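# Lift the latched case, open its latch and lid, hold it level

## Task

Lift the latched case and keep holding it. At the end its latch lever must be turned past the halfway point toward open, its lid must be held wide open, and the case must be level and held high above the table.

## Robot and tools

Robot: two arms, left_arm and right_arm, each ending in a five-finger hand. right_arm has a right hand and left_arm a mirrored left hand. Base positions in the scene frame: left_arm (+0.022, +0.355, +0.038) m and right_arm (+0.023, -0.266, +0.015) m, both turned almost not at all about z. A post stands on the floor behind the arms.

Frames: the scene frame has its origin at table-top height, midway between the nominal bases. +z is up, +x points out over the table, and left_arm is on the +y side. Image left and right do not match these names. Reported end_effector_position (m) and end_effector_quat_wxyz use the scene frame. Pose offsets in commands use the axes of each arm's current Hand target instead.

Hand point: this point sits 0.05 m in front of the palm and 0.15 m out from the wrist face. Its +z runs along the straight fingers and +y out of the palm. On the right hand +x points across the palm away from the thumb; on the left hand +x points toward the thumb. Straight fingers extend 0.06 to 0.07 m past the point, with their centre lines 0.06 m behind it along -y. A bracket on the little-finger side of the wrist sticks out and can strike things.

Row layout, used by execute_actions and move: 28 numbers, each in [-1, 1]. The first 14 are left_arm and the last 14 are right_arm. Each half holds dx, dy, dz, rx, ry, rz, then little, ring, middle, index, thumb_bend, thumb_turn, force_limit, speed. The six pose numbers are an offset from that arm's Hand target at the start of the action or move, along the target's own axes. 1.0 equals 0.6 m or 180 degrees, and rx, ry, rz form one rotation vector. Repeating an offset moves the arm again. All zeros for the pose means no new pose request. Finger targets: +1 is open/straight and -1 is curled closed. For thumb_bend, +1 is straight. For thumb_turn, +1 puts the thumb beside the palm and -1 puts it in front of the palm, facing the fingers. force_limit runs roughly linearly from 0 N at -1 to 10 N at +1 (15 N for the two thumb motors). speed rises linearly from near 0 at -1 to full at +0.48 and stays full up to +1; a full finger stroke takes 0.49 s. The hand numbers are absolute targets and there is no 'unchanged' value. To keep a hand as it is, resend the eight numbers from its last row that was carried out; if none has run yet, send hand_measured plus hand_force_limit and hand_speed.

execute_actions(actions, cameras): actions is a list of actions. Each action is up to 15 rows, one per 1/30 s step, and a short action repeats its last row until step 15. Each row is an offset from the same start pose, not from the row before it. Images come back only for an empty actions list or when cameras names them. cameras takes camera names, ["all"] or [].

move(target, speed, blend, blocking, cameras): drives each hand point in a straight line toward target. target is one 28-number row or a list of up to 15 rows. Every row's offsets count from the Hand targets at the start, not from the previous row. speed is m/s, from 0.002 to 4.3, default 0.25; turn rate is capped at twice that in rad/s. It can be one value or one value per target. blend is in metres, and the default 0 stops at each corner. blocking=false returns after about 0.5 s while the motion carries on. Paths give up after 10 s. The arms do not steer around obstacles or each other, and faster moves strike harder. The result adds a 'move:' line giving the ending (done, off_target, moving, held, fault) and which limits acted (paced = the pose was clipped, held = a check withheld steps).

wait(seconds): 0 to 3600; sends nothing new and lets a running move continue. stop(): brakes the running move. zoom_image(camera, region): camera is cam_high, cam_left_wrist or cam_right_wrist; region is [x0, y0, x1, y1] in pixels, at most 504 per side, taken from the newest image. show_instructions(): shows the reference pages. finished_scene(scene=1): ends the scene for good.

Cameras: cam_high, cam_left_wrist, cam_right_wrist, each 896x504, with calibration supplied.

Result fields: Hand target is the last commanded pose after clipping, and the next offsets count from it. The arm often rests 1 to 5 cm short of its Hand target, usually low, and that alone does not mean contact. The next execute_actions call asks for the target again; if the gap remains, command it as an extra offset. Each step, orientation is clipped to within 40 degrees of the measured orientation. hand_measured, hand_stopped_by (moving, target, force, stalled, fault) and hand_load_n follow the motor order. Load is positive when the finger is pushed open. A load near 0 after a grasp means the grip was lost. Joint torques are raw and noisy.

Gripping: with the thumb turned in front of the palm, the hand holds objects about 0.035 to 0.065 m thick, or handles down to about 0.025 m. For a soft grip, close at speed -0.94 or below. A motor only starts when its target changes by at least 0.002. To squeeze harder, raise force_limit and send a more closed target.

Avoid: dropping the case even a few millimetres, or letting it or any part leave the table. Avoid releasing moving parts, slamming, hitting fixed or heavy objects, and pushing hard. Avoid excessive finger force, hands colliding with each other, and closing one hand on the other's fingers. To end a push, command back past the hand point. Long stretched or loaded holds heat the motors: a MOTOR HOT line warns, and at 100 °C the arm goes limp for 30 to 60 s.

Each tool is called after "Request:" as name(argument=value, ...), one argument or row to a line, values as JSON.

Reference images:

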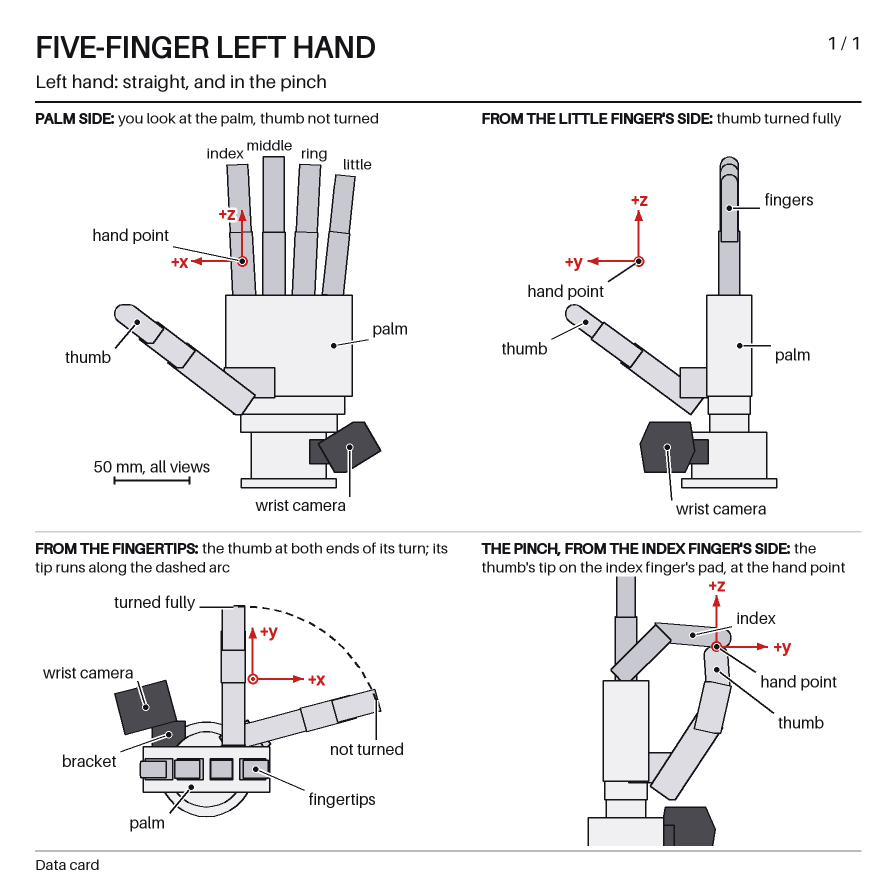

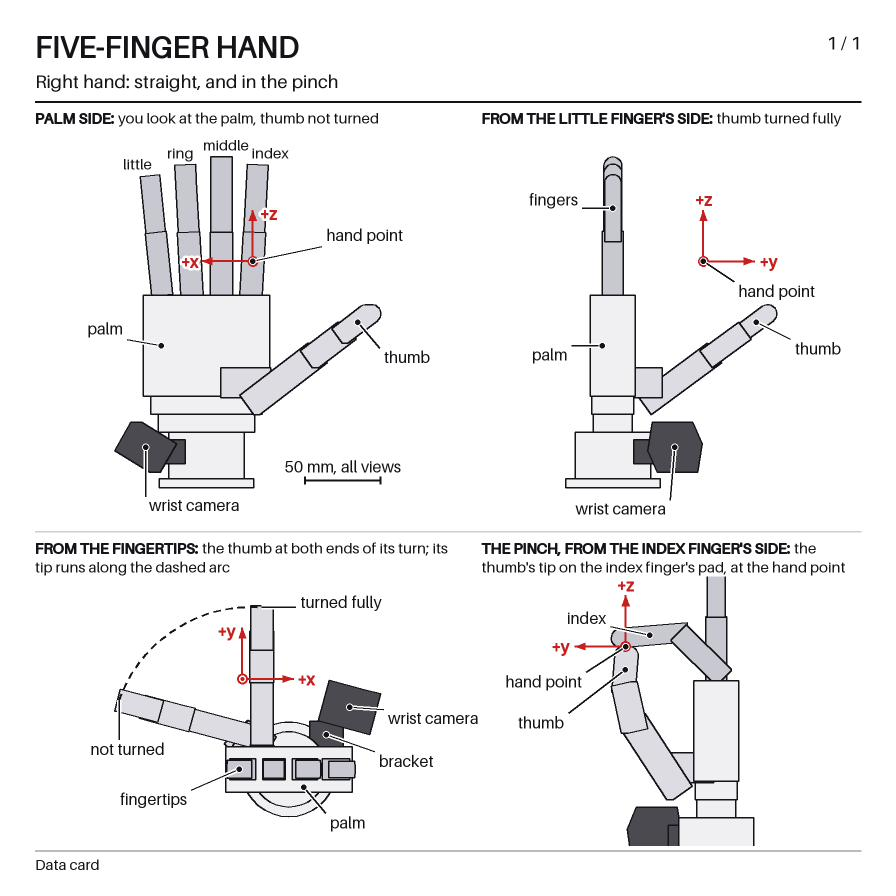

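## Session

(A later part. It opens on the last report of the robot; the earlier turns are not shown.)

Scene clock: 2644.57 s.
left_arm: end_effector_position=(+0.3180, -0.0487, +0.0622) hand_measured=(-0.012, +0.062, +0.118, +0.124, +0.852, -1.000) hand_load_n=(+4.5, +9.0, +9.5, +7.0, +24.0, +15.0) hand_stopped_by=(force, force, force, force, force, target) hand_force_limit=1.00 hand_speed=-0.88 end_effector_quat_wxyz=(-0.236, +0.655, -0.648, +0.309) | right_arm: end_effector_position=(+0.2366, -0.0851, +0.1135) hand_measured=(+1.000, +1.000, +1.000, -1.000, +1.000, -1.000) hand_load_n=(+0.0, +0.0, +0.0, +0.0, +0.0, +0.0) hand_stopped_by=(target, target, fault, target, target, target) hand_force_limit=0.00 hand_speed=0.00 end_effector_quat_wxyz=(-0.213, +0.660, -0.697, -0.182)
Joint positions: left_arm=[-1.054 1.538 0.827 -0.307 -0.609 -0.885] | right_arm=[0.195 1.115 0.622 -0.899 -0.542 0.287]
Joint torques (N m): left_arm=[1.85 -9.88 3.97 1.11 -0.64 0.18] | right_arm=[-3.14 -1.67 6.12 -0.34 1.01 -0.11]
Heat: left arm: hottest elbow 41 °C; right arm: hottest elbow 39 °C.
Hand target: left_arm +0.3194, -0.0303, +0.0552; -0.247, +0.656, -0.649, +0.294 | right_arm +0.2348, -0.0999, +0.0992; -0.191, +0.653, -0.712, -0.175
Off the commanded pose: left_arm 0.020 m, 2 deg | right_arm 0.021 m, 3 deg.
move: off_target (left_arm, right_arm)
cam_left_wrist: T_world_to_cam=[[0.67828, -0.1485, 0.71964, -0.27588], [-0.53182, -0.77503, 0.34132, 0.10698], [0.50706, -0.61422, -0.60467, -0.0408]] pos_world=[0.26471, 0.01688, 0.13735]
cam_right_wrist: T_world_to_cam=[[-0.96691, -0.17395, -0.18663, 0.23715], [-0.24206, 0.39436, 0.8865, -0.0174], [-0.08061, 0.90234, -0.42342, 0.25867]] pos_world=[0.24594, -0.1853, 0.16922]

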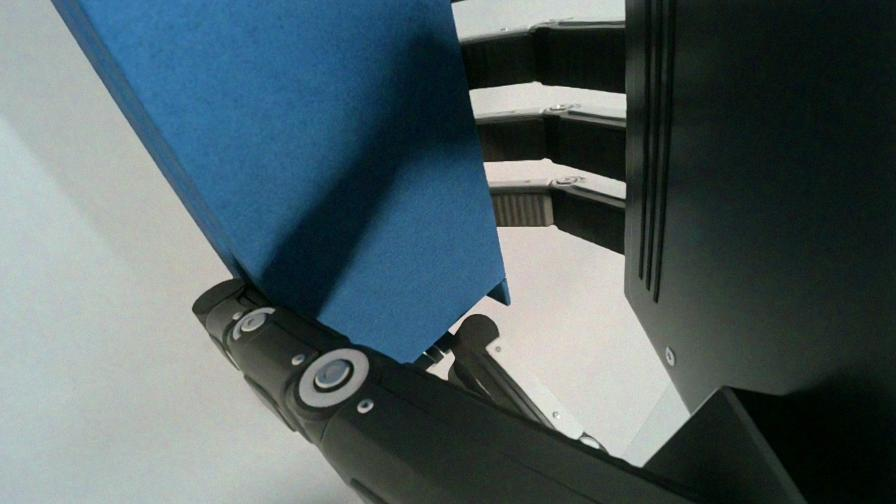

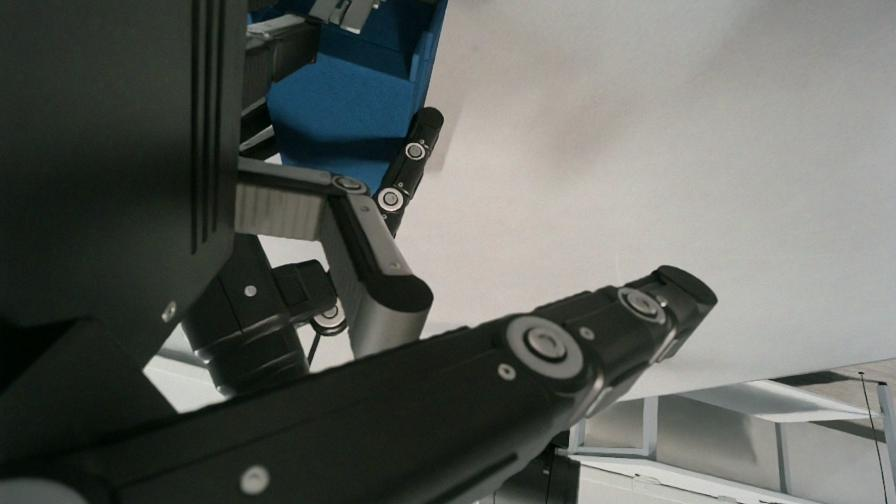

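Request:
move(
  target=[-0.0332,0.0040,0.003,0,0,0,-0.8,-0.8,-0.8,-0.8,0.3,-1,1.0,-0.88,0.04,0.0,0,0,0,0,1,1,1,-1,1,-1,0,0],
  speed=0.04,
  cameras=["cam_left_wrist","cam_right_wrist"],
)

Request:
zoom_image(
  camera="cam_left_wrist",
  region=[400, 280, 600, 420],
)

Request:
zoom_image(
  camera="cam_right_wrist",
  region=[300, 0, 460, 100],
)

Scene clock: 2652.00 s.
left_arm: end_effector_position=(+0.3159, -0.0487, +0.0640) hand_measured=(-0.012, +0.062, +0.118, +0.124, +0.852, -1.000) hand_load_n=(+5.0, +8.5, +8.5, +7.5, +22.0, +19.0) hand_stopped_by=(force, force, force, force, force, target) hand_force_limit=1.00 hand_speed=-0.88 end_effector_quat_wxyz=(-0.218, +0.660, -0.640, +0.327) | right_arm: end_effector_position=(+0.2357, -0.0953, +0.1107) hand_measured=(+1.000, +1.000, +1.000, -1.000, +1.000, -1.000) hand_load_n=(+0.0, +0.0, -0.5, +0.0, +0.0, +0.0) hand_stopped_by=(target, target, fault, target, target, target) hand_force_limit=0.00 hand_speed=0.00 end_effector_quat_wxyz=(-0.228, +0.665, -0.685, -0.191)
Joint positions: left_arm=[-1.047 1.516 0.79 -0.248 -0.581 -0.89] | right_arm=[0.142 1.123 0.608 -0.899 -0.585 0.208]
Joint torques (N m): left_arm=[3.02 -9.58 2.86 0.32 -1.25 0.51] | right_arm=[-4.84 -1.08 5.33 -0.53 2.43 -0.16]
Heat: left arm: hottest elbow 41 °C; right arm: hottest elbow 39 °C.
Hand target: left_arm +0.3193, -0.0105, +0.0508; -0.247, +0.656, -0.649, +0.294 | right_arm +0.2329, -0.1206, +0.0871; -0.190, +0.653, -0.712, -0.175
Off the commanded pose: left_arm 0.040 m, 5 deg | right_arm 0.035 m, 6 deg.
move: off_target (left_arm, right_arm)
cam_left_wrist: T_world_to_cam=[[0.67699, -0.11249, 0.72734, -0.274], [-0.53542, -0.75334, 0.38184, 0.1049], [0.50498, -0.64794, -0.57024, -0.04186]] pos_world=[0.2628, 0.02108, 0.13537]
cam_right_wrist: T_world_to_cam=[[-0.96009, -0.18721, -0.20779, 0.23337], [-0.26374, 0.35872, 0.89541, -0.01036], [-0.09309, 0.91448, -0.39378, 0.26737]] pos_world=[0.24621, -0.1971, 0.16305]

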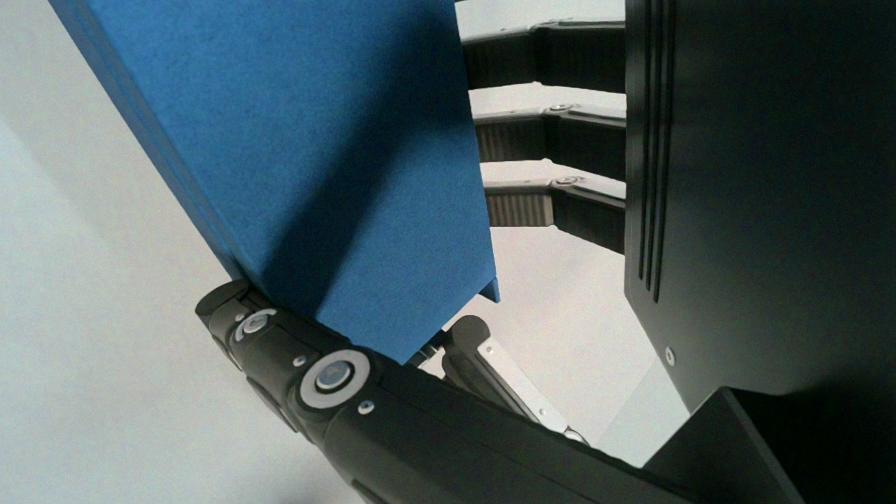

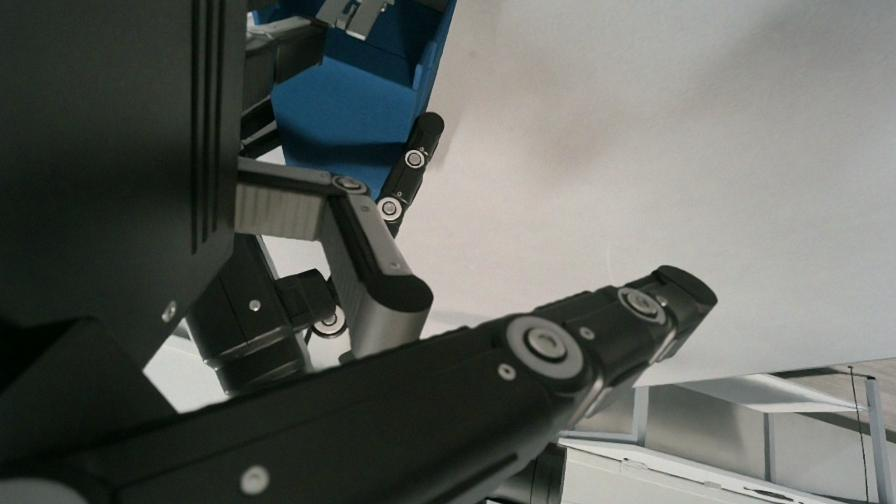

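Scaled by 2.520 from the camera's image (finer frame: 1280x720).

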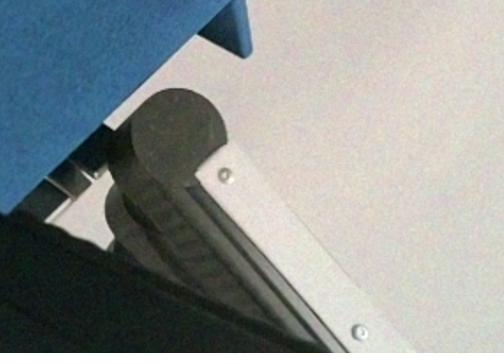

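Scaled by 3.150 from the camera's image (finer frame: 1280x720).

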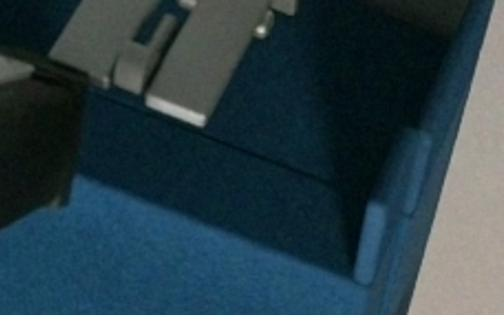

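Request:
move(
  target=[
    [0.05,-0.006,-0.006,0,0,0,-0.8,-0.8,-0.8,-0.8,0.3,-1,1.0,-0.88,-0.08,0.0,0,0,0,0,1,1,1,-1,1,-1,0,0],
    [0.05,-0.006,-0.006,0,0,0,-0.8,-0.8,-0.8,-0.8,0.3,-1,1.0,-0.88,-0.08,0.0,-0.07,0,0,0,1,1,1,-1,1,-1,0,0],
    [0.05,-0.006,-0.006,0,0,0,-0.8,-0.8,-0.8,-0.8,0.3,-1,1.0,-0.88,0.06,-0.03,-0.12,0,0,0,1,1,1,-1,1,-1,0,0],
  ],
  speed=[0.05,0.06,0.12],
  cameras=["cam_left_wrist","cam_right_wrist"],
)

Scene clock: 2696.13 s.
left_arm: end_effector_position=(+0.3164, -0.0426, +0.0651) hand_measured=(-0.012, +0.062, +0.118, +0.124, +0.852, -1.000) hand_load_n=(+7.0, +9.0, +8.0, +4.5, +23.0, +12.5) hand_stopped_by=(force, force, force, force, force, target) hand_force_limit=1.00 hand_speed=-0.88 end_effector_quat_wxyz=(-0.237, +0.662, -0.640, +0.310) | right_arm: end_effector_position=(+0.2328, -0.1844, +0.1220) hand_measured=(+1.000, +1.000, +1.000, -1.000, +1.000, -1.000) hand_load_n=(+0.0, +0.0, +0.0, +0.0, +0.0, +0.0) hand_stopped_by=(target, target, fault, target, target, target) hand_force_limit=0.00 hand_speed=0.00 end_effector_quat_wxyz=(-0.182, +0.649, -0.715, -0.183)
Joint positions: left_arm=[-1.054 1.518 0.812 -0.313 -0.617 -0.905] | right_arm=[-0.162 1.156 0.686 -1.175 -0.518 -0.097]
Joint torques (N m): left_arm=[0.5 -6.83 7.24 0.64 -0.6 0.25] | right_arm=[-1.08 -2.43 10.03 -0.75 -0.51 -0.09]
Heat: left arm: hottest elbow 39 °C; right arm: hottest elbow 38 °C.
Hand target: left_arm +0.3189, -0.0401, +0.0579; -0.247, +0.656, -0.649, +0.294 | right_arm +0.2450, -0.1891, +0.1315; +0.191, -0.653, +0.712, +0.175
Off the commanded pose: left_arm 0.008 m, 2 deg | right_arm 0.016 m, 1 deg.
move: off_target (right_arm)
cam_left_wrist: T_world_to_cam=[[0.67893, -0.12904, 0.72278, -0.27552], [-0.51806, -0.78177, 0.34705, 0.10491], [0.52026, -0.61006, -0.59762, -0.03891]] pos_world=[0.26165, 0.02273, 0.13948]
cam_right_wrist: T_world_to_cam=[[-0.9801, -0.15372, -0.12558, 0.21699], [-0.18137, 0.43651, 0.88123, 0.00758], [-0.08064, 0.88647, -0.4557, 0.35257]] pos_world=[0.24249, -0.2825, 0.18124]

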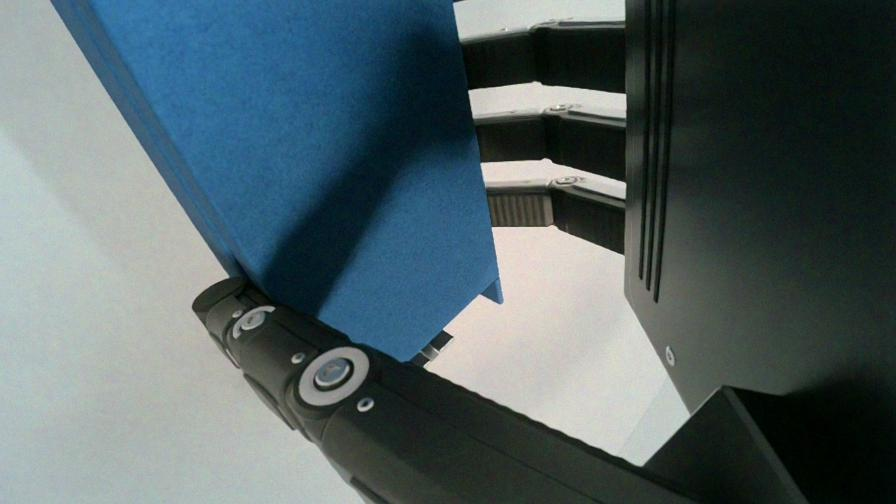

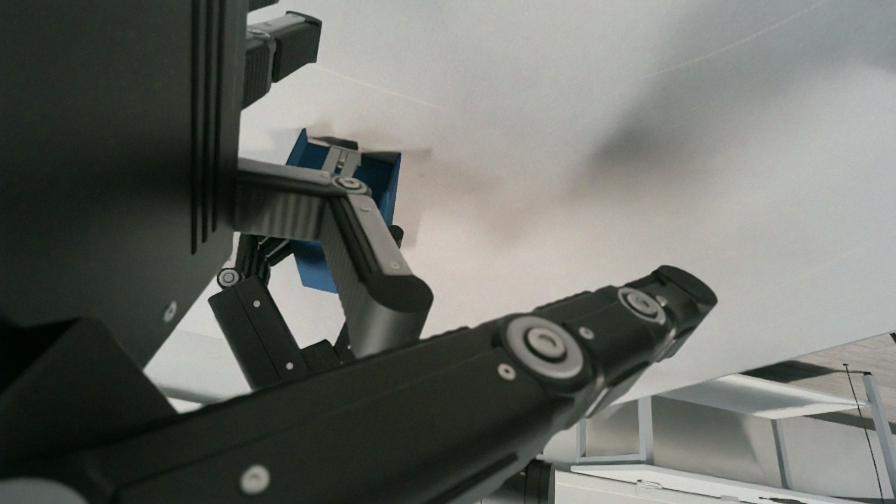

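Request:
move(
  target=[0.0141,-0.153,-0.1523,0,0,0,-0.8,-0.8,-0.8,-0.8,0.3,-1,1.0,-0.88,0,0,0,0,0,0,1,1,1,-1,1,-1,0,0],
  speed=0.12,
  cameras=["all"],
)

Scene clock: 2708.03 s.
left_arm: end_effector_position=(+0.3071, -0.0251, +0.1558) hand_measured=(-0.012, +0.062, +0.118, +0.124, +0.852, -1.000) hand_load_n=(+7.0, +8.5, +8.0, +5.5, +22.5, +13.0) hand_stopped_by=(force, force, force, force, force, target) hand_force_limit=1.00 hand_speed=-0.88 end_effector_quat_wxyz=(-0.251, +0.656, -0.660, +0.267) | right_arm: end_effector_position=(+0.2327, -0.1844, +0.1220) hand_measured=(+1.000, +1.000, +1.000, -1.000, +1.000, -1.000) hand_load_n=(+0.0, +0.0, +0.0, +0.0, +0.0, +0.0) hand_stopped_by=(target, target, fault, target, target, target) hand_force_limit=0.00 hand_speed=0.00 end_effector_quat_wxyz=(-0.182, +0.649, -0.715, -0.183)
Joint positions: left_arm=[-1.054 1.368 0.968 -0.713 -0.619 -0.895] | right_arm=[-0.162 1.156 0.686 -1.175 -0.518 -0.098]
Joint torques (N m): left_arm=[0.56 -9.23 10.97 1.02 -0.54 0.13] | right_arm=[-1.2 -2.67 10.03 -0.76 -0.52 -0.11]
Heat: left arm: hottest elbow 40 °C; right arm: hottest elbow 39 °C.
Hand target: left_arm +0.3190, -0.0400, +0.1878; -0.247, +0.656, -0.649, +0.294 | right_arm +0.2450, -0.1891, +0.1315; +0.191, -0.653, +0.712, +0.175
Off the commanded pose: left_arm 0.037 m, 3 deg | right_arm 0.016 m, 1 deg.
move: off_target (left_arm)
cam_left_wrist: T_world_to_cam=[[0.70891, -0.19554, 0.67765, -0.33629], [-0.50855, -0.80744, 0.29902, 0.08615], [0.48869, -0.5566, -0.67185, 0.05336]] pos_world=[0.25614, 0.03351, 0.23797]
cam_right_wrist: T_world_to_cam=[[-0.97996, -0.15435, -0.12593, 0.21694], [-0.18197, 0.43638, 0.88117, 0.00772], [-0.08105, 0.88642, -0.45572, 0.35267]] pos_world=[0.24258, -0.2825, 0.18124]

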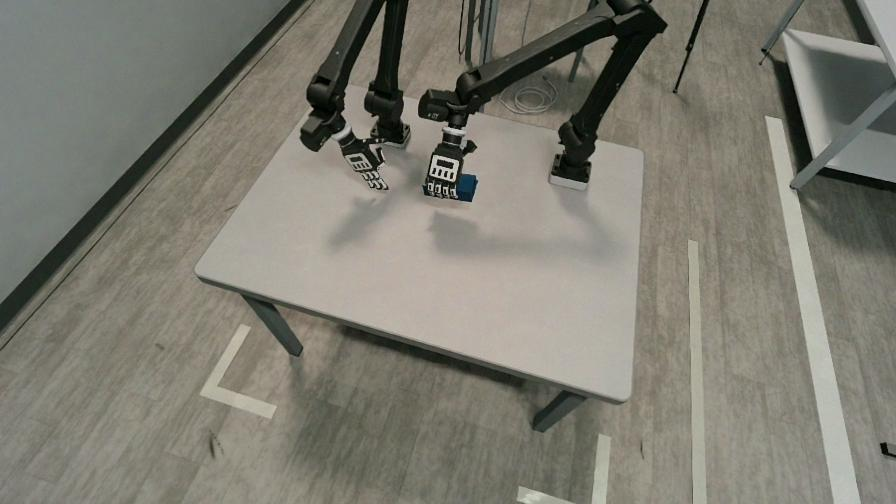

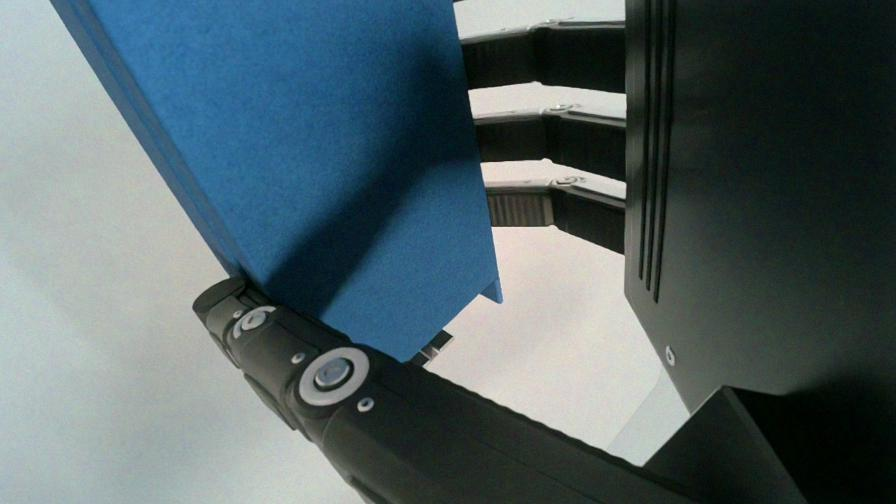

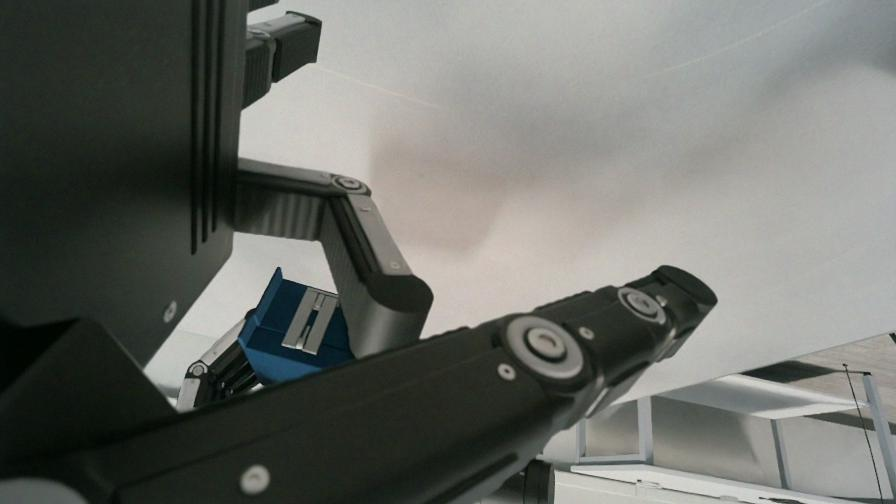

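Request:
move(
  target=[0,0,0,0,0,0,-0.8,-0.8,-0.8,-0.8,0.3,-1,1.0,-0.88,-0.1355,-0.0317,0.0753,0,-0.1667,0,1,1,1,-1,1,-1,0,0],
  speed=0.12,
  cameras=["cam_right_wrist"],
)

Scene clock: 2731.83 s.
left_arm: end_effector_position=(+0.3071, -0.0251, +0.1558) hand_measured=(-0.012, +0.062, +0.118, +0.124, +0.852, -1.000) hand_load_n=(+6.5, +8.5, +8.5, +5.5, +23.0, +13.0) hand_stopped_by=(force, force, force, force, force, target) hand_force_limit=1.00 hand_speed=-0.88 end_effector_quat_wxyz=(-0.251, +0.656, -0.660, +0.267) | right_arm: end_effector_position=(+0.2718, -0.1014, +0.1344) hand_measured=(+1.000, +1.000, +1.000, -1.000, +1.000, -1.000) hand_load_n=(+0.0, +0.0, +0.0, +0.0, +0.0, -0.5) hand_stopped_by=(target, target, fault, target, target, target) hand_force_limit=0.00 hand_speed=0.00 end_effector_quat_wxyz=(-0.370, +0.586, -0.639, -0.335)
Joint positions: left_arm=[-1.054 1.368 0.968 -0.713 -0.619 -0.895] | right_arm=[-0.065 1.343 0.627 -0.827 -1.044 0.025]
Joint torques (N m): left_arm=[0.44 -9.35 11.03 1.1 -0.56 0.15] | right_arm=[0.5 -4.25 5.94 0.36 -0.87 0.16]
Heat: left arm: hottest elbow 44 °C; right arm: hottest elbow 40 °C.
Hand target: left_arm +0.3190, -0.0400, +0.1878; -0.247, +0.656, -0.649, +0.294 | right_arm +0.2720, -0.0981, +0.1330; -0.368, +0.585, -0.638, -0.338
Off the commanded pose: left_arm 0.037 m, 3 deg | right_arm 0.004 m, 0 deg.
move: done
cam_right_wrist: T_world_to_cam=[[-0.96546, -0.04778, -0.25614, 0.29391], [-0.2537, -0.05169, 0.9659, -0.07374], [-0.05939, 0.99752, 0.03778, 0.22696]] pos_world=[0.27853, -0.21617, 0.13793]

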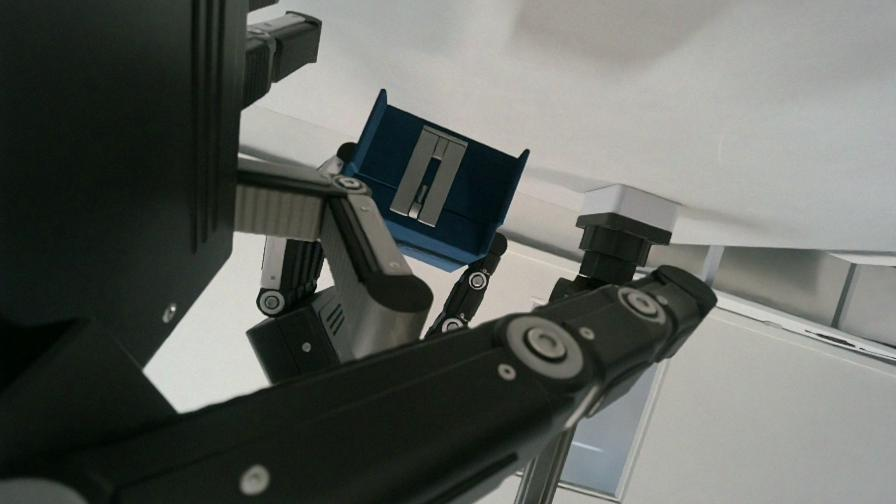

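Request:
zoom_image(
  camera="cam_right_wrist",
  region=[370, 110, 500, 250],
)

Scaled by 3.600 from the camera's image (finer frame: 1280x720).

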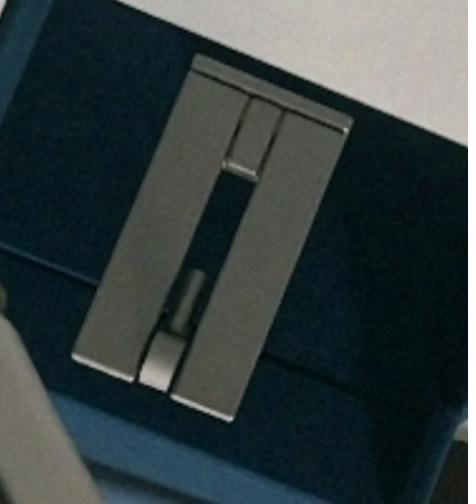

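Request:
move(
  target=[0,0,0,0,0,0,-0.8,-0.8,-0.8,-0.8,0.3,-1,1.0,-0.88,0.0129,0.0403,0.021,0.216,0,0.1245,1,1,1,-1,1,-1,0,0],
  speed=0.2,
  cameras=["cam_right_wrist"],
)

Scene clock: 2763.10 s.
left_arm: end_effector_position=(+0.3071, -0.0251, +0.1558) hand_measured=(-0.012, +0.062, +0.118, +0.124, +0.852, -1.000) hand_load_n=(+6.5, +8.5, +8.0, +5.5, +23.0, +13.0) hand_stopped_by=(force, force, force, force, force, target) hand_force_limit=1.00 hand_speed=-0.88 end_effector_quat_wxyz=(-0.251, +0.656, -0.660, +0.267) | right_arm: end_effector_position=(+0.2509, -0.0913, +0.1196) hand_measured=(+1.000, +1.000, +1.000, -1.000, +1.000, -1.000) hand_load_n=(+0.0, +0.0, +0.0, +0.5, +0.0, -0.5) hand_stopped_by=(target, target, fault, target, target, target) hand_force_limit=0.00 hand_speed=0.00 end_effector_quat_wxyz=(+0.473, -0.299, +0.812, +0.166)
Joint positions: left_arm=[-1.054 1.368 0.968 -0.713 -0.619 -0.895] | right_arm=[0.109 0.437 0.074 -0.242 -0.508 1.231]
Joint torques (N m): left_arm=[0.44 -9.17 11.1 1.13 -0.55 0.15] | right_arm=[0.56 2.37 8.76 0.65 -0.16 0.15]
Heat: left arm: hottest elbow 47 °C; right arm: hottest elbow 39 °C.
Hand target: left_arm +0.3190, -0.0400, +0.1878; -0.247, +0.656, -0.649, +0.294 | right_arm +0.2486, -0.0890, +0.1201; +0.470, -0.297, +0.813, +0.172
Off the commanded pose: left_arm 0.037 m, 3 deg | right_arm 0.003 m, 1 deg.
move: done
cam_right_wrist: T_world_to_cam=[[-0.71594, 0.64597, -0.26485, 0.2722], [-0.22621, 0.14426, 0.96334, -0.05292], [0.6605, 0.74961, 0.04284, 0.0124]] pos_world=[0.17472, -0.17749, 0.12254]

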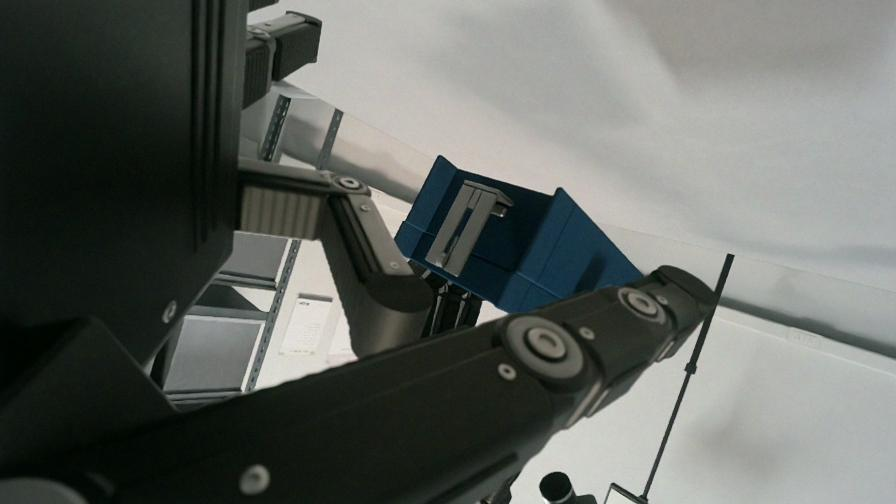

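Request:
zoom_image(
  camera="cam_right_wrist",
  region=[400, 160, 540, 290],
)

Scaled by 3.600 from the camera's image (finer frame: 1280x720).

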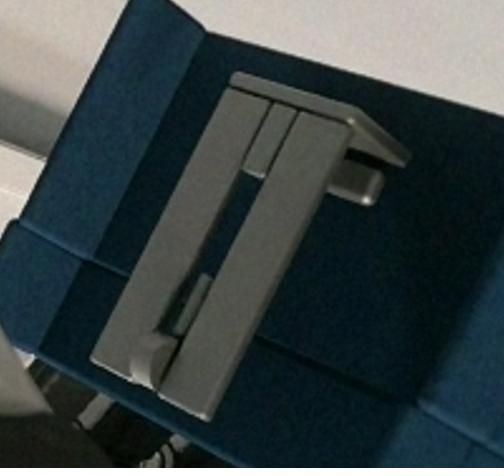

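Request:
move(
  target=[0,0,0,0,0,0,-0.8,-0.8,-0.8,-0.8,0.3,-1,1.0,-0.88,0,0,0,0,0,0,1,1,1,-1,0.4,-1,0,0],
  speed=0.2,
  cameras=["cam_right_wrist"],
)

Scene clock: 2806.37 s.
left_arm: end_effector_position=(+0.3071, -0.0251, +0.1558) hand_measured=(-0.012, +0.062, +0.118, +0.124, +0.852, -1.000) hand_load_n=(+7.0, +8.5, +8.0, +5.5, +23.0, +13.0) hand_stopped_by=(force, force, force, force, force, target) hand_force_limit=1.00 hand_speed=-0.88 end_effector_quat_wxyz=(-0.251, +0.656, -0.660, +0.267) | right_arm: end_effector_position=(+0.2509, -0.0914, +0.1196) hand_measured=(+1.000, +1.000, +1.000, -1.000, +0.400, -1.000) hand_load_n=(+0.0, +0.0, +0.0, +0.0, +0.0, +0.0) hand_stopped_by=(target, target, fault, target, target, target) hand_force_limit=0.00 hand_speed=0.00 end_effector_quat_wxyz=(+0.473, -0.299, +0.812, +0.166)
Joint positions: left_arm=[-1.054 1.368 0.968 -0.713 -0.619 -0.895] | right_arm=[0.109 0.437 0.074 -0.242 -0.507 1.231]
Joint torques (N m): left_arm=[0.38 -9.05 11.04 1.16 -0.55 0.16] | right_arm=[0.67 2.43 8.76 0.65 -0.16 0.15]
Heat: left arm: hottest elbow 49 °C; right arm: hottest elbow 40 °C.
Hand target: left_arm +0.3190, -0.0400, +0.1878; -0.247, +0.656, -0.649, +0.294 | right_arm +0.2486, -0.0890, +0.1201; +0.470, -0.297, +0.813, +0.172
Off the commanded pose: left_arm 0.037 m, 3 deg | right_arm 0.003 m, 1 deg.
move: done
cam_right_wrist: T_world_to_cam=[[-0.71559, 0.64655, -0.26439, 0.27225], [-0.22576, 0.14411, 0.96346, -0.05302], [0.66103, 0.74914, 0.04284, 0.01216]] pos_world=[0.17482, -0.17749, 0.12254]

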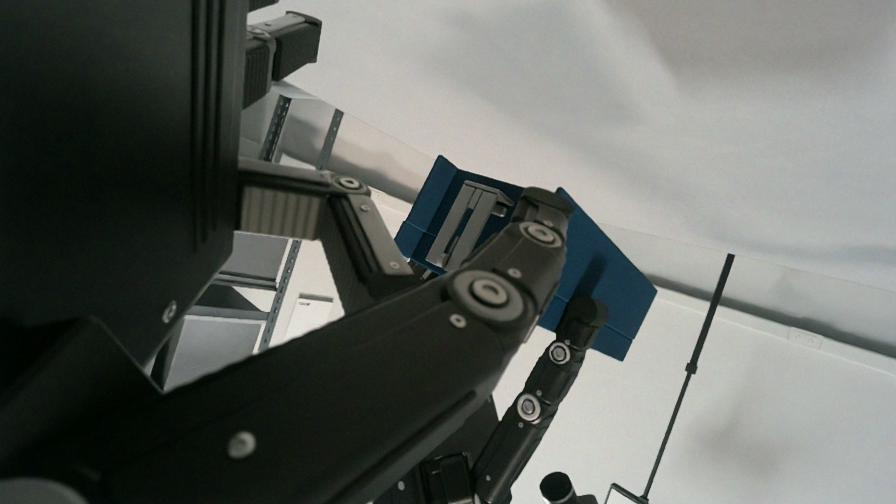

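Request:
move(
  target=[
    [0,0,0,0,0,0,-0.8,-0.8,-0.8,-0.8,0.3,-1,1.0,-0.88,0.019,0.0382,-0.0263,0.1058,0,0.0608,1,1,1,-1,1,-1,0,0],
  ],
  speed=0.2,
  cameras=["cam_right_wrist"],
)

Scene clock: 2820.23 s.
left_arm: end_effector_position=(+0.3071, -0.0251, +0.1558) hand_measured=(-0.012, +0.062, +0.118, +0.124, +0.852, -1.000) hand_load_n=(+6.5, +8.5, +8.0, +5.5, +23.0, +13.0) hand_stopped_by=(force, force, force, force, force, target) hand_force_limit=1.00 hand_speed=-0.88 end_effector_quat_wxyz=(-0.251, +0.656, -0.660, +0.267) | right_arm: end_effector_position=(+0.2215, -0.0832, +0.1144) hand_measured=(+1.000, +1.000, +1.000, -1.000, +1.000, -1.000) hand_load_n=(+0.0, +0.0, +0.0, +0.0, +0.0, +0.0) hand_stopped_by=(target, target, fault, target, target, target) hand_force_limit=0.00 hand_speed=0.00 end_effector_quat_wxyz=(+0.493, -0.135, +0.857, +0.069)
Joint positions: left_arm=[-1.054 1.368 0.968 -0.713 -0.619 -0.895] | right_arm=[1.068 0.009 0.051 -0.721 0.636 2.002]
Joint torques (N m): left_arm=[0.32 -9.11 11.07 1.18 -0.55 0.13] | right_arm=[0.62 4.42 10.11 0.28 0.53 0.14]
Heat: left arm: hottest elbow 50 °C; right arm: hottest elbow 41 °C.
Hand target: left_arm +0.3190, -0.0400, +0.1878; -0.247, +0.656, -0.649, +0.294 | right_arm +0.2190, -0.0840, +0.1182; +0.494, -0.137, +0.855, +0.079
Off the commanded pose: left_arm 0.037 m, 3 deg | right_arm 0.005 m, 1 deg.
ARM HIT: the right arm struck itself hard. It can cost score.
joint sent to its limit (right arm) — joint 2 (shoulder), lower limit. The joint targets still meet the commanded pose.
move: done
cam_right_wrist: T_world_to_cam=[[-0.41498, 0.87095, -0.26314, 0.19645], [-0.14431, 0.22255, 0.96418, -0.06744], [0.89831, 0.43809, 0.03333, -0.05163]] pos_world=[0.11817, -0.13347, 0.11844]

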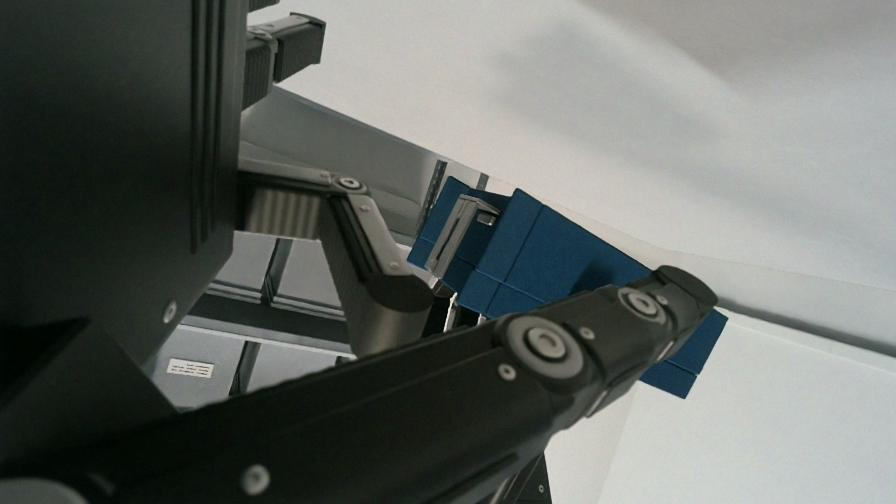

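Request:
zoom_image(
  camera="cam_right_wrist",
  region=[400, 160, 600, 310],
)

Request:
zoom_image(
  camera="cam_left_wrist",
  region=[250, 200, 650, 480],
)

Scaled by 2.520 from the camera's image (finer frame: 1280x720).

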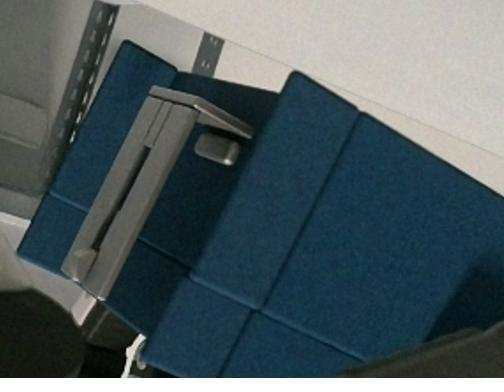

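This scene's latest camera images include none from cam_left_wrist. They are from: cam_right_wrist. cam_left_wrist's image comes with the result of a call that names it in "cameras".

Request:
execute_actions(
  actions=[],
)

Request:
zoom_image(
  camera="cam_high",
  region=[350, 200, 650, 400],
)

Request:
zoom_image(
  camera="cam_left_wrist",
  region=[250, 200, 650, 480],
)

Scene clock: 2870.23 s.
left_arm: end_effector_position=(+0.3071, -0.0251, +0.1558) hand_measured=(-0.012, +0.062, +0.118, +0.124, +0.852, -1.000) hand_load_n=(+7.0, +8.5, +8.0, +5.5, +23.0, +13.0) hand_stopped_by=(force, force, force, force, force, target) hand_force_limit=1.00 hand_speed=-0.88 end_effector_quat_wxyz=(-0.251, +0.656, -0.660, +0.267) | right_arm: end_effector_position=(+0.2216, -0.0832, +0.1144) hand_measured=(+1.000, +1.000, +1.000, -1.000, +1.000, -1.000) hand_load_n=(+0.0, +0.0, +0.0, +0.0, +0.0, +0.0) hand_stopped_by=(target, target, fault, target, target, target) hand_force_limit=0.00 hand_speed=0.00 end_effector_quat_wxyz=(+0.493, -0.135, +0.857, +0.070)
Joint positions: left_arm=[-1.054 1.368 0.968 -0.713 -0.619 -0.895] | right_arm=[1.068 0.009 0.051 -0.721 0.636 2.002]
Joint velocities: within noise
Joint torques (N m): left_arm=[0.56 -9.17 10.97 1.09 -0.54 0.15] | right_arm=[0.67 4.37 10.13 0.28 0.52 0.16]
Heat: left arm: hottest elbow 51 °C; right arm: hottest elbow 42 °C.
Hand target: left_arm +0.3190, -0.0400, +0.1878; -0.247, +0.656, -0.649, +0.294 | right_arm +0.2190, -0.0840, +0.1181; +0.494, -0.137, +0.855, +0.079
Off the commanded pose: left_arm 0.037 m, 3 deg | right_arm 0.005 m, 1 deg.
camera_calibration:
cam_left_wrist: T_world_to_cam=[[0.70891, -0.19554, 0.67765, -0.33629], [-0.50855, -0.80744, 0.29902, 0.08615], [0.48869, -0.5566, -0.67185, 0.05336]] pos_world=[0.25614, 0.03351, 0.23797]
cam_right_wrist: T_world_to_cam=[[-0.41479, 0.87111, -0.26289, 0.19642], [-0.14424, 0.22232, 0.96425, -0.06749], [0.89841, 0.43788, 0.03343, -0.05168]] pos_world=[0.11817, -0.13347, 0.11844]

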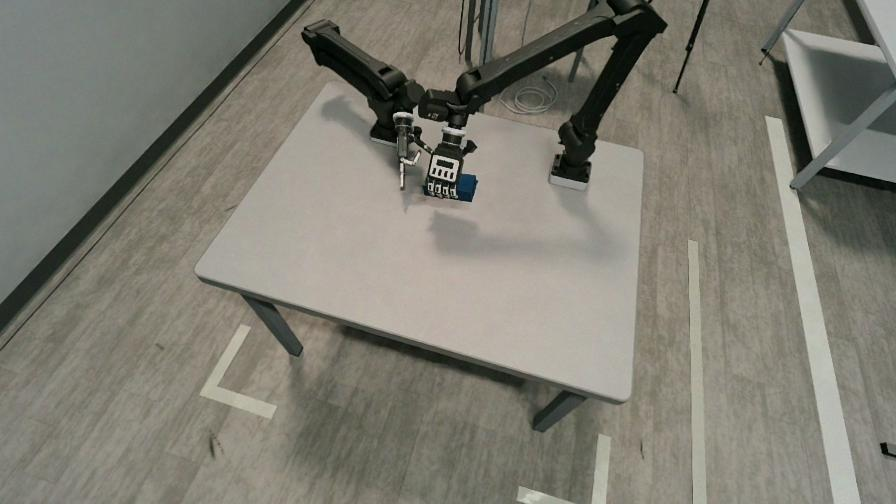

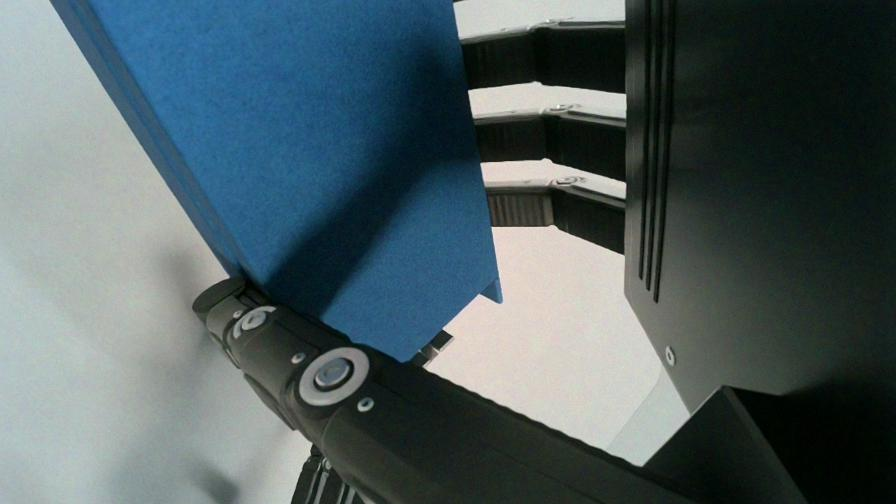

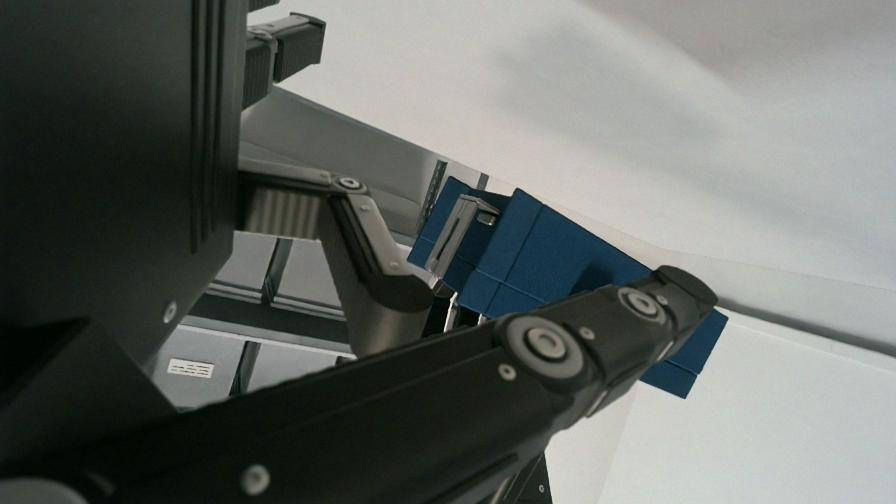

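Scaled by 1.680 from the camera's image (finer frame: 1280x720).

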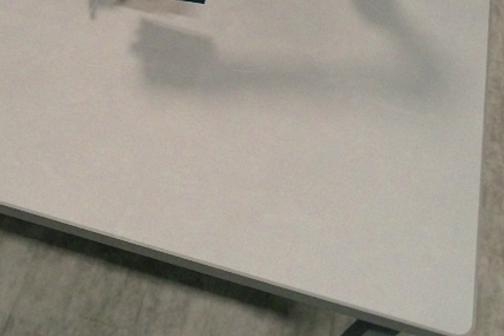

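Scaled by 1.260 from the camera's image (finer frame: 1280x720).

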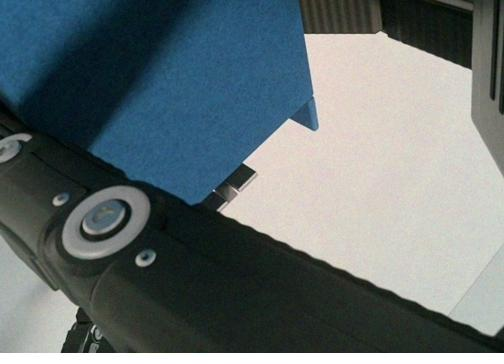

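Request:
execute_actions(
  actions=[],
  cameras=["cam_left_wrist"],
)

Request:
zoom_image(
  camera="cam_left_wrist",
  region=[390, 310, 480, 380],
)

Scene clock: 2986.47 s.
left_arm: end_effector_position=(+0.3071, -0.0251, +0.1558) hand_measured=(-0.012, +0.062, +0.118, +0.124, +0.852, -1.000) hand_load_n=(+7.0, +9.0, +8.5, +5.5, +23.0, +13.0) hand_stopped_by=(force, force, force, force, force, target) hand_force_limit=1.00 hand_speed=-0.88 end_effector_quat_wxyz=(-0.251, +0.656, -0.660, +0.267) | right_arm: end_effector_position=(+0.2216, -0.0832, +0.1144) hand_measured=(+1.000, +1.000, +1.000, -1.000, +1.000, -1.000) hand_load_n=(+0.0, +0.0, +0.0, +0.0, +0.0, -0.5) hand_stopped_by=(target, target, fault, target, target, target) hand_force_limit=0.00 hand_speed=0.00 end_effector_quat_wxyz=(+0.493, -0.135, +0.857, +0.070)
Joint positions: left_arm=[-1.054 1.368 0.968 -0.713 -0.619 -0.895] | right_arm=[1.068 0.009 0.051 -0.721 0.636 2.002]
Joint velocities: within noise
Joint torques (N m): left_arm=[0.44 -9.05 11.07 1.16 -0.56 0.15] | right_arm=[0.67 4.31 10.14 0.27 0.52 0.16]
Heat: left arm: hottest elbow 52 °C; right arm: hottest elbow 43 °C.
Hand target: left_arm +0.3190, -0.0400, +0.1878; -0.247, +0.656, -0.649, +0.294 | right_arm +0.2190, -0.0840, +0.1181; +0.494, -0.137, +0.855, +0.079
Off the commanded pose: left_arm 0.037 m, 3 deg | right_arm 0.005 m, 1 deg.
camera_calibration:
cam_left_wrist: T_world_to_cam=[[0.70891, -0.19554, 0.67765, -0.33629], [-0.50855, -0.80744, 0.29902, 0.08615], [0.48869, -0.5566, -0.67185, 0.05336]] pos_world=[0.25614, 0.03351, 0.23797]
Images, in order (width x height): cam_left_wrist 896x504.

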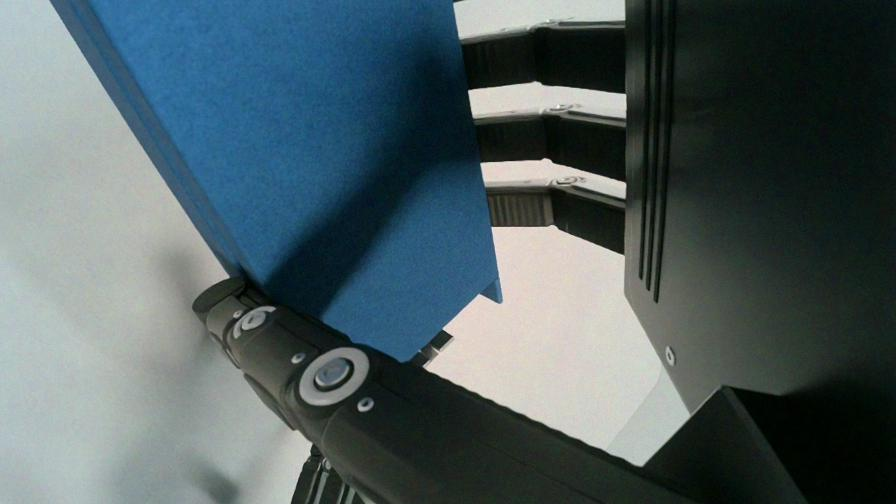

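Scaled by 5.600 from the camera's image (finer frame: 1280x720).

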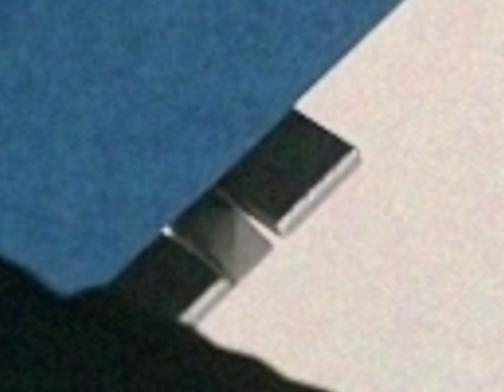

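Request:
move(
  target=[
    [0,0,0,0,0,0,-0.8,-0.8,-0.8,-0.8,0.3,-1,1.0,-0.88,-0.0250,-0.0233,0.0367,-0.1057,0,-0.0609,1,1,1,-1,1,-1,0,0],
    [0,0,0,0,0,0,-0.8,-0.8,-0.8,-0.8,0.3,-1,1.0,-0.88,-0.0598,-0.0498,0.0540,-0.3215,-0.0001,-0.1854,1,1,1,-1,1,-1,0,0],
  ],
  speed=0.08,
  cameras=["cam_right_wrist"],
)

Scene clock: 3089.87 s.
left_arm: end_effector_position=(+0.3071, -0.0251, +0.1558) hand_measured=(-0.012, +0.062, +0.118, +0.124, +0.852, -1.000) hand_load_n=(+7.0, +8.5, +8.5, +5.5, +23.0, +13.0) hand_stopped_by=(force, force, force, force, force, target) hand_force_limit=1.00 hand_speed=-0.88 end_effector_quat_wxyz=(-0.251, +0.656, -0.660, +0.267) | right_arm: end_effector_position=(+0.2630, -0.0999, +0.1271) hand_measured=(+1.000, +1.000, +1.000, -1.000, +1.000, -1.000) hand_load_n=(+0.0, +0.0, +0.0, +0.0, +0.0, -0.5) hand_stopped_by=(target, target, fault, target, target, target) hand_force_limit=0.00 hand_speed=0.00 end_effector_quat_wxyz=(+0.364, -0.575, +0.649, +0.341)
Joint positions: left_arm=[-1.054 1.368 0.968 -0.713 -0.619 -0.895] | right_arm=[-0.065 1.338 0.59 -0.796 -1.044 0.059]
Joint torques (N m): left_arm=[0.44 -9.05 11.04 1.09 -0.54 0.14] | right_arm=[0.5 -3.72 8.53 -0.62 -0.87 -0.11]
Heat: left arm: hottest elbow 53 °C; right arm: hottest elbow 43 °C.
Hand target: left_arm +0.3190, -0.0400, +0.1878; -0.247, +0.656, -0.649, +0.294 | right_arm +0.2720, -0.0980, +0.1329; +0.369, -0.585, +0.639, +0.338
Off the commanded pose: left_arm 0.037 m, 3 deg | right_arm 0.011 m, 2 deg.
move: off_target (right_arm)
cam_right_wrist: T_world_to_cam=[[-0.97324, -0.03075, -0.22772, 0.28372], [-0.22605, -0.04984, 0.97284, -0.07672], [-0.04126, 0.99828, 0.04156, 0.21996]] pos_world=[0.26786, -0.21469, 0.13011]

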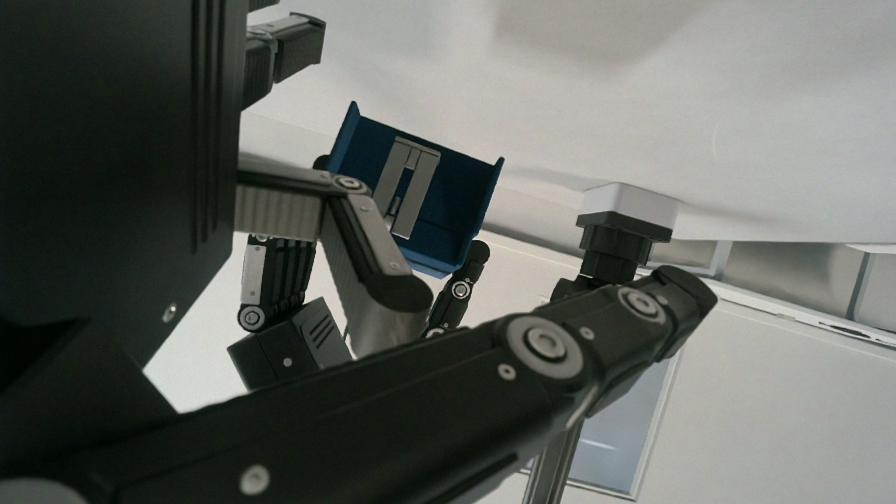

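Request:
zoom_image(
  camera="cam_right_wrist",
  region=[340, 110, 480, 270],
)

Scaled by 3.150 from the camera's image (finer frame: 1280x720).

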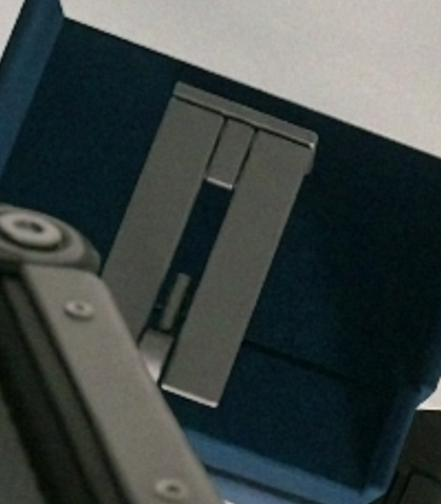

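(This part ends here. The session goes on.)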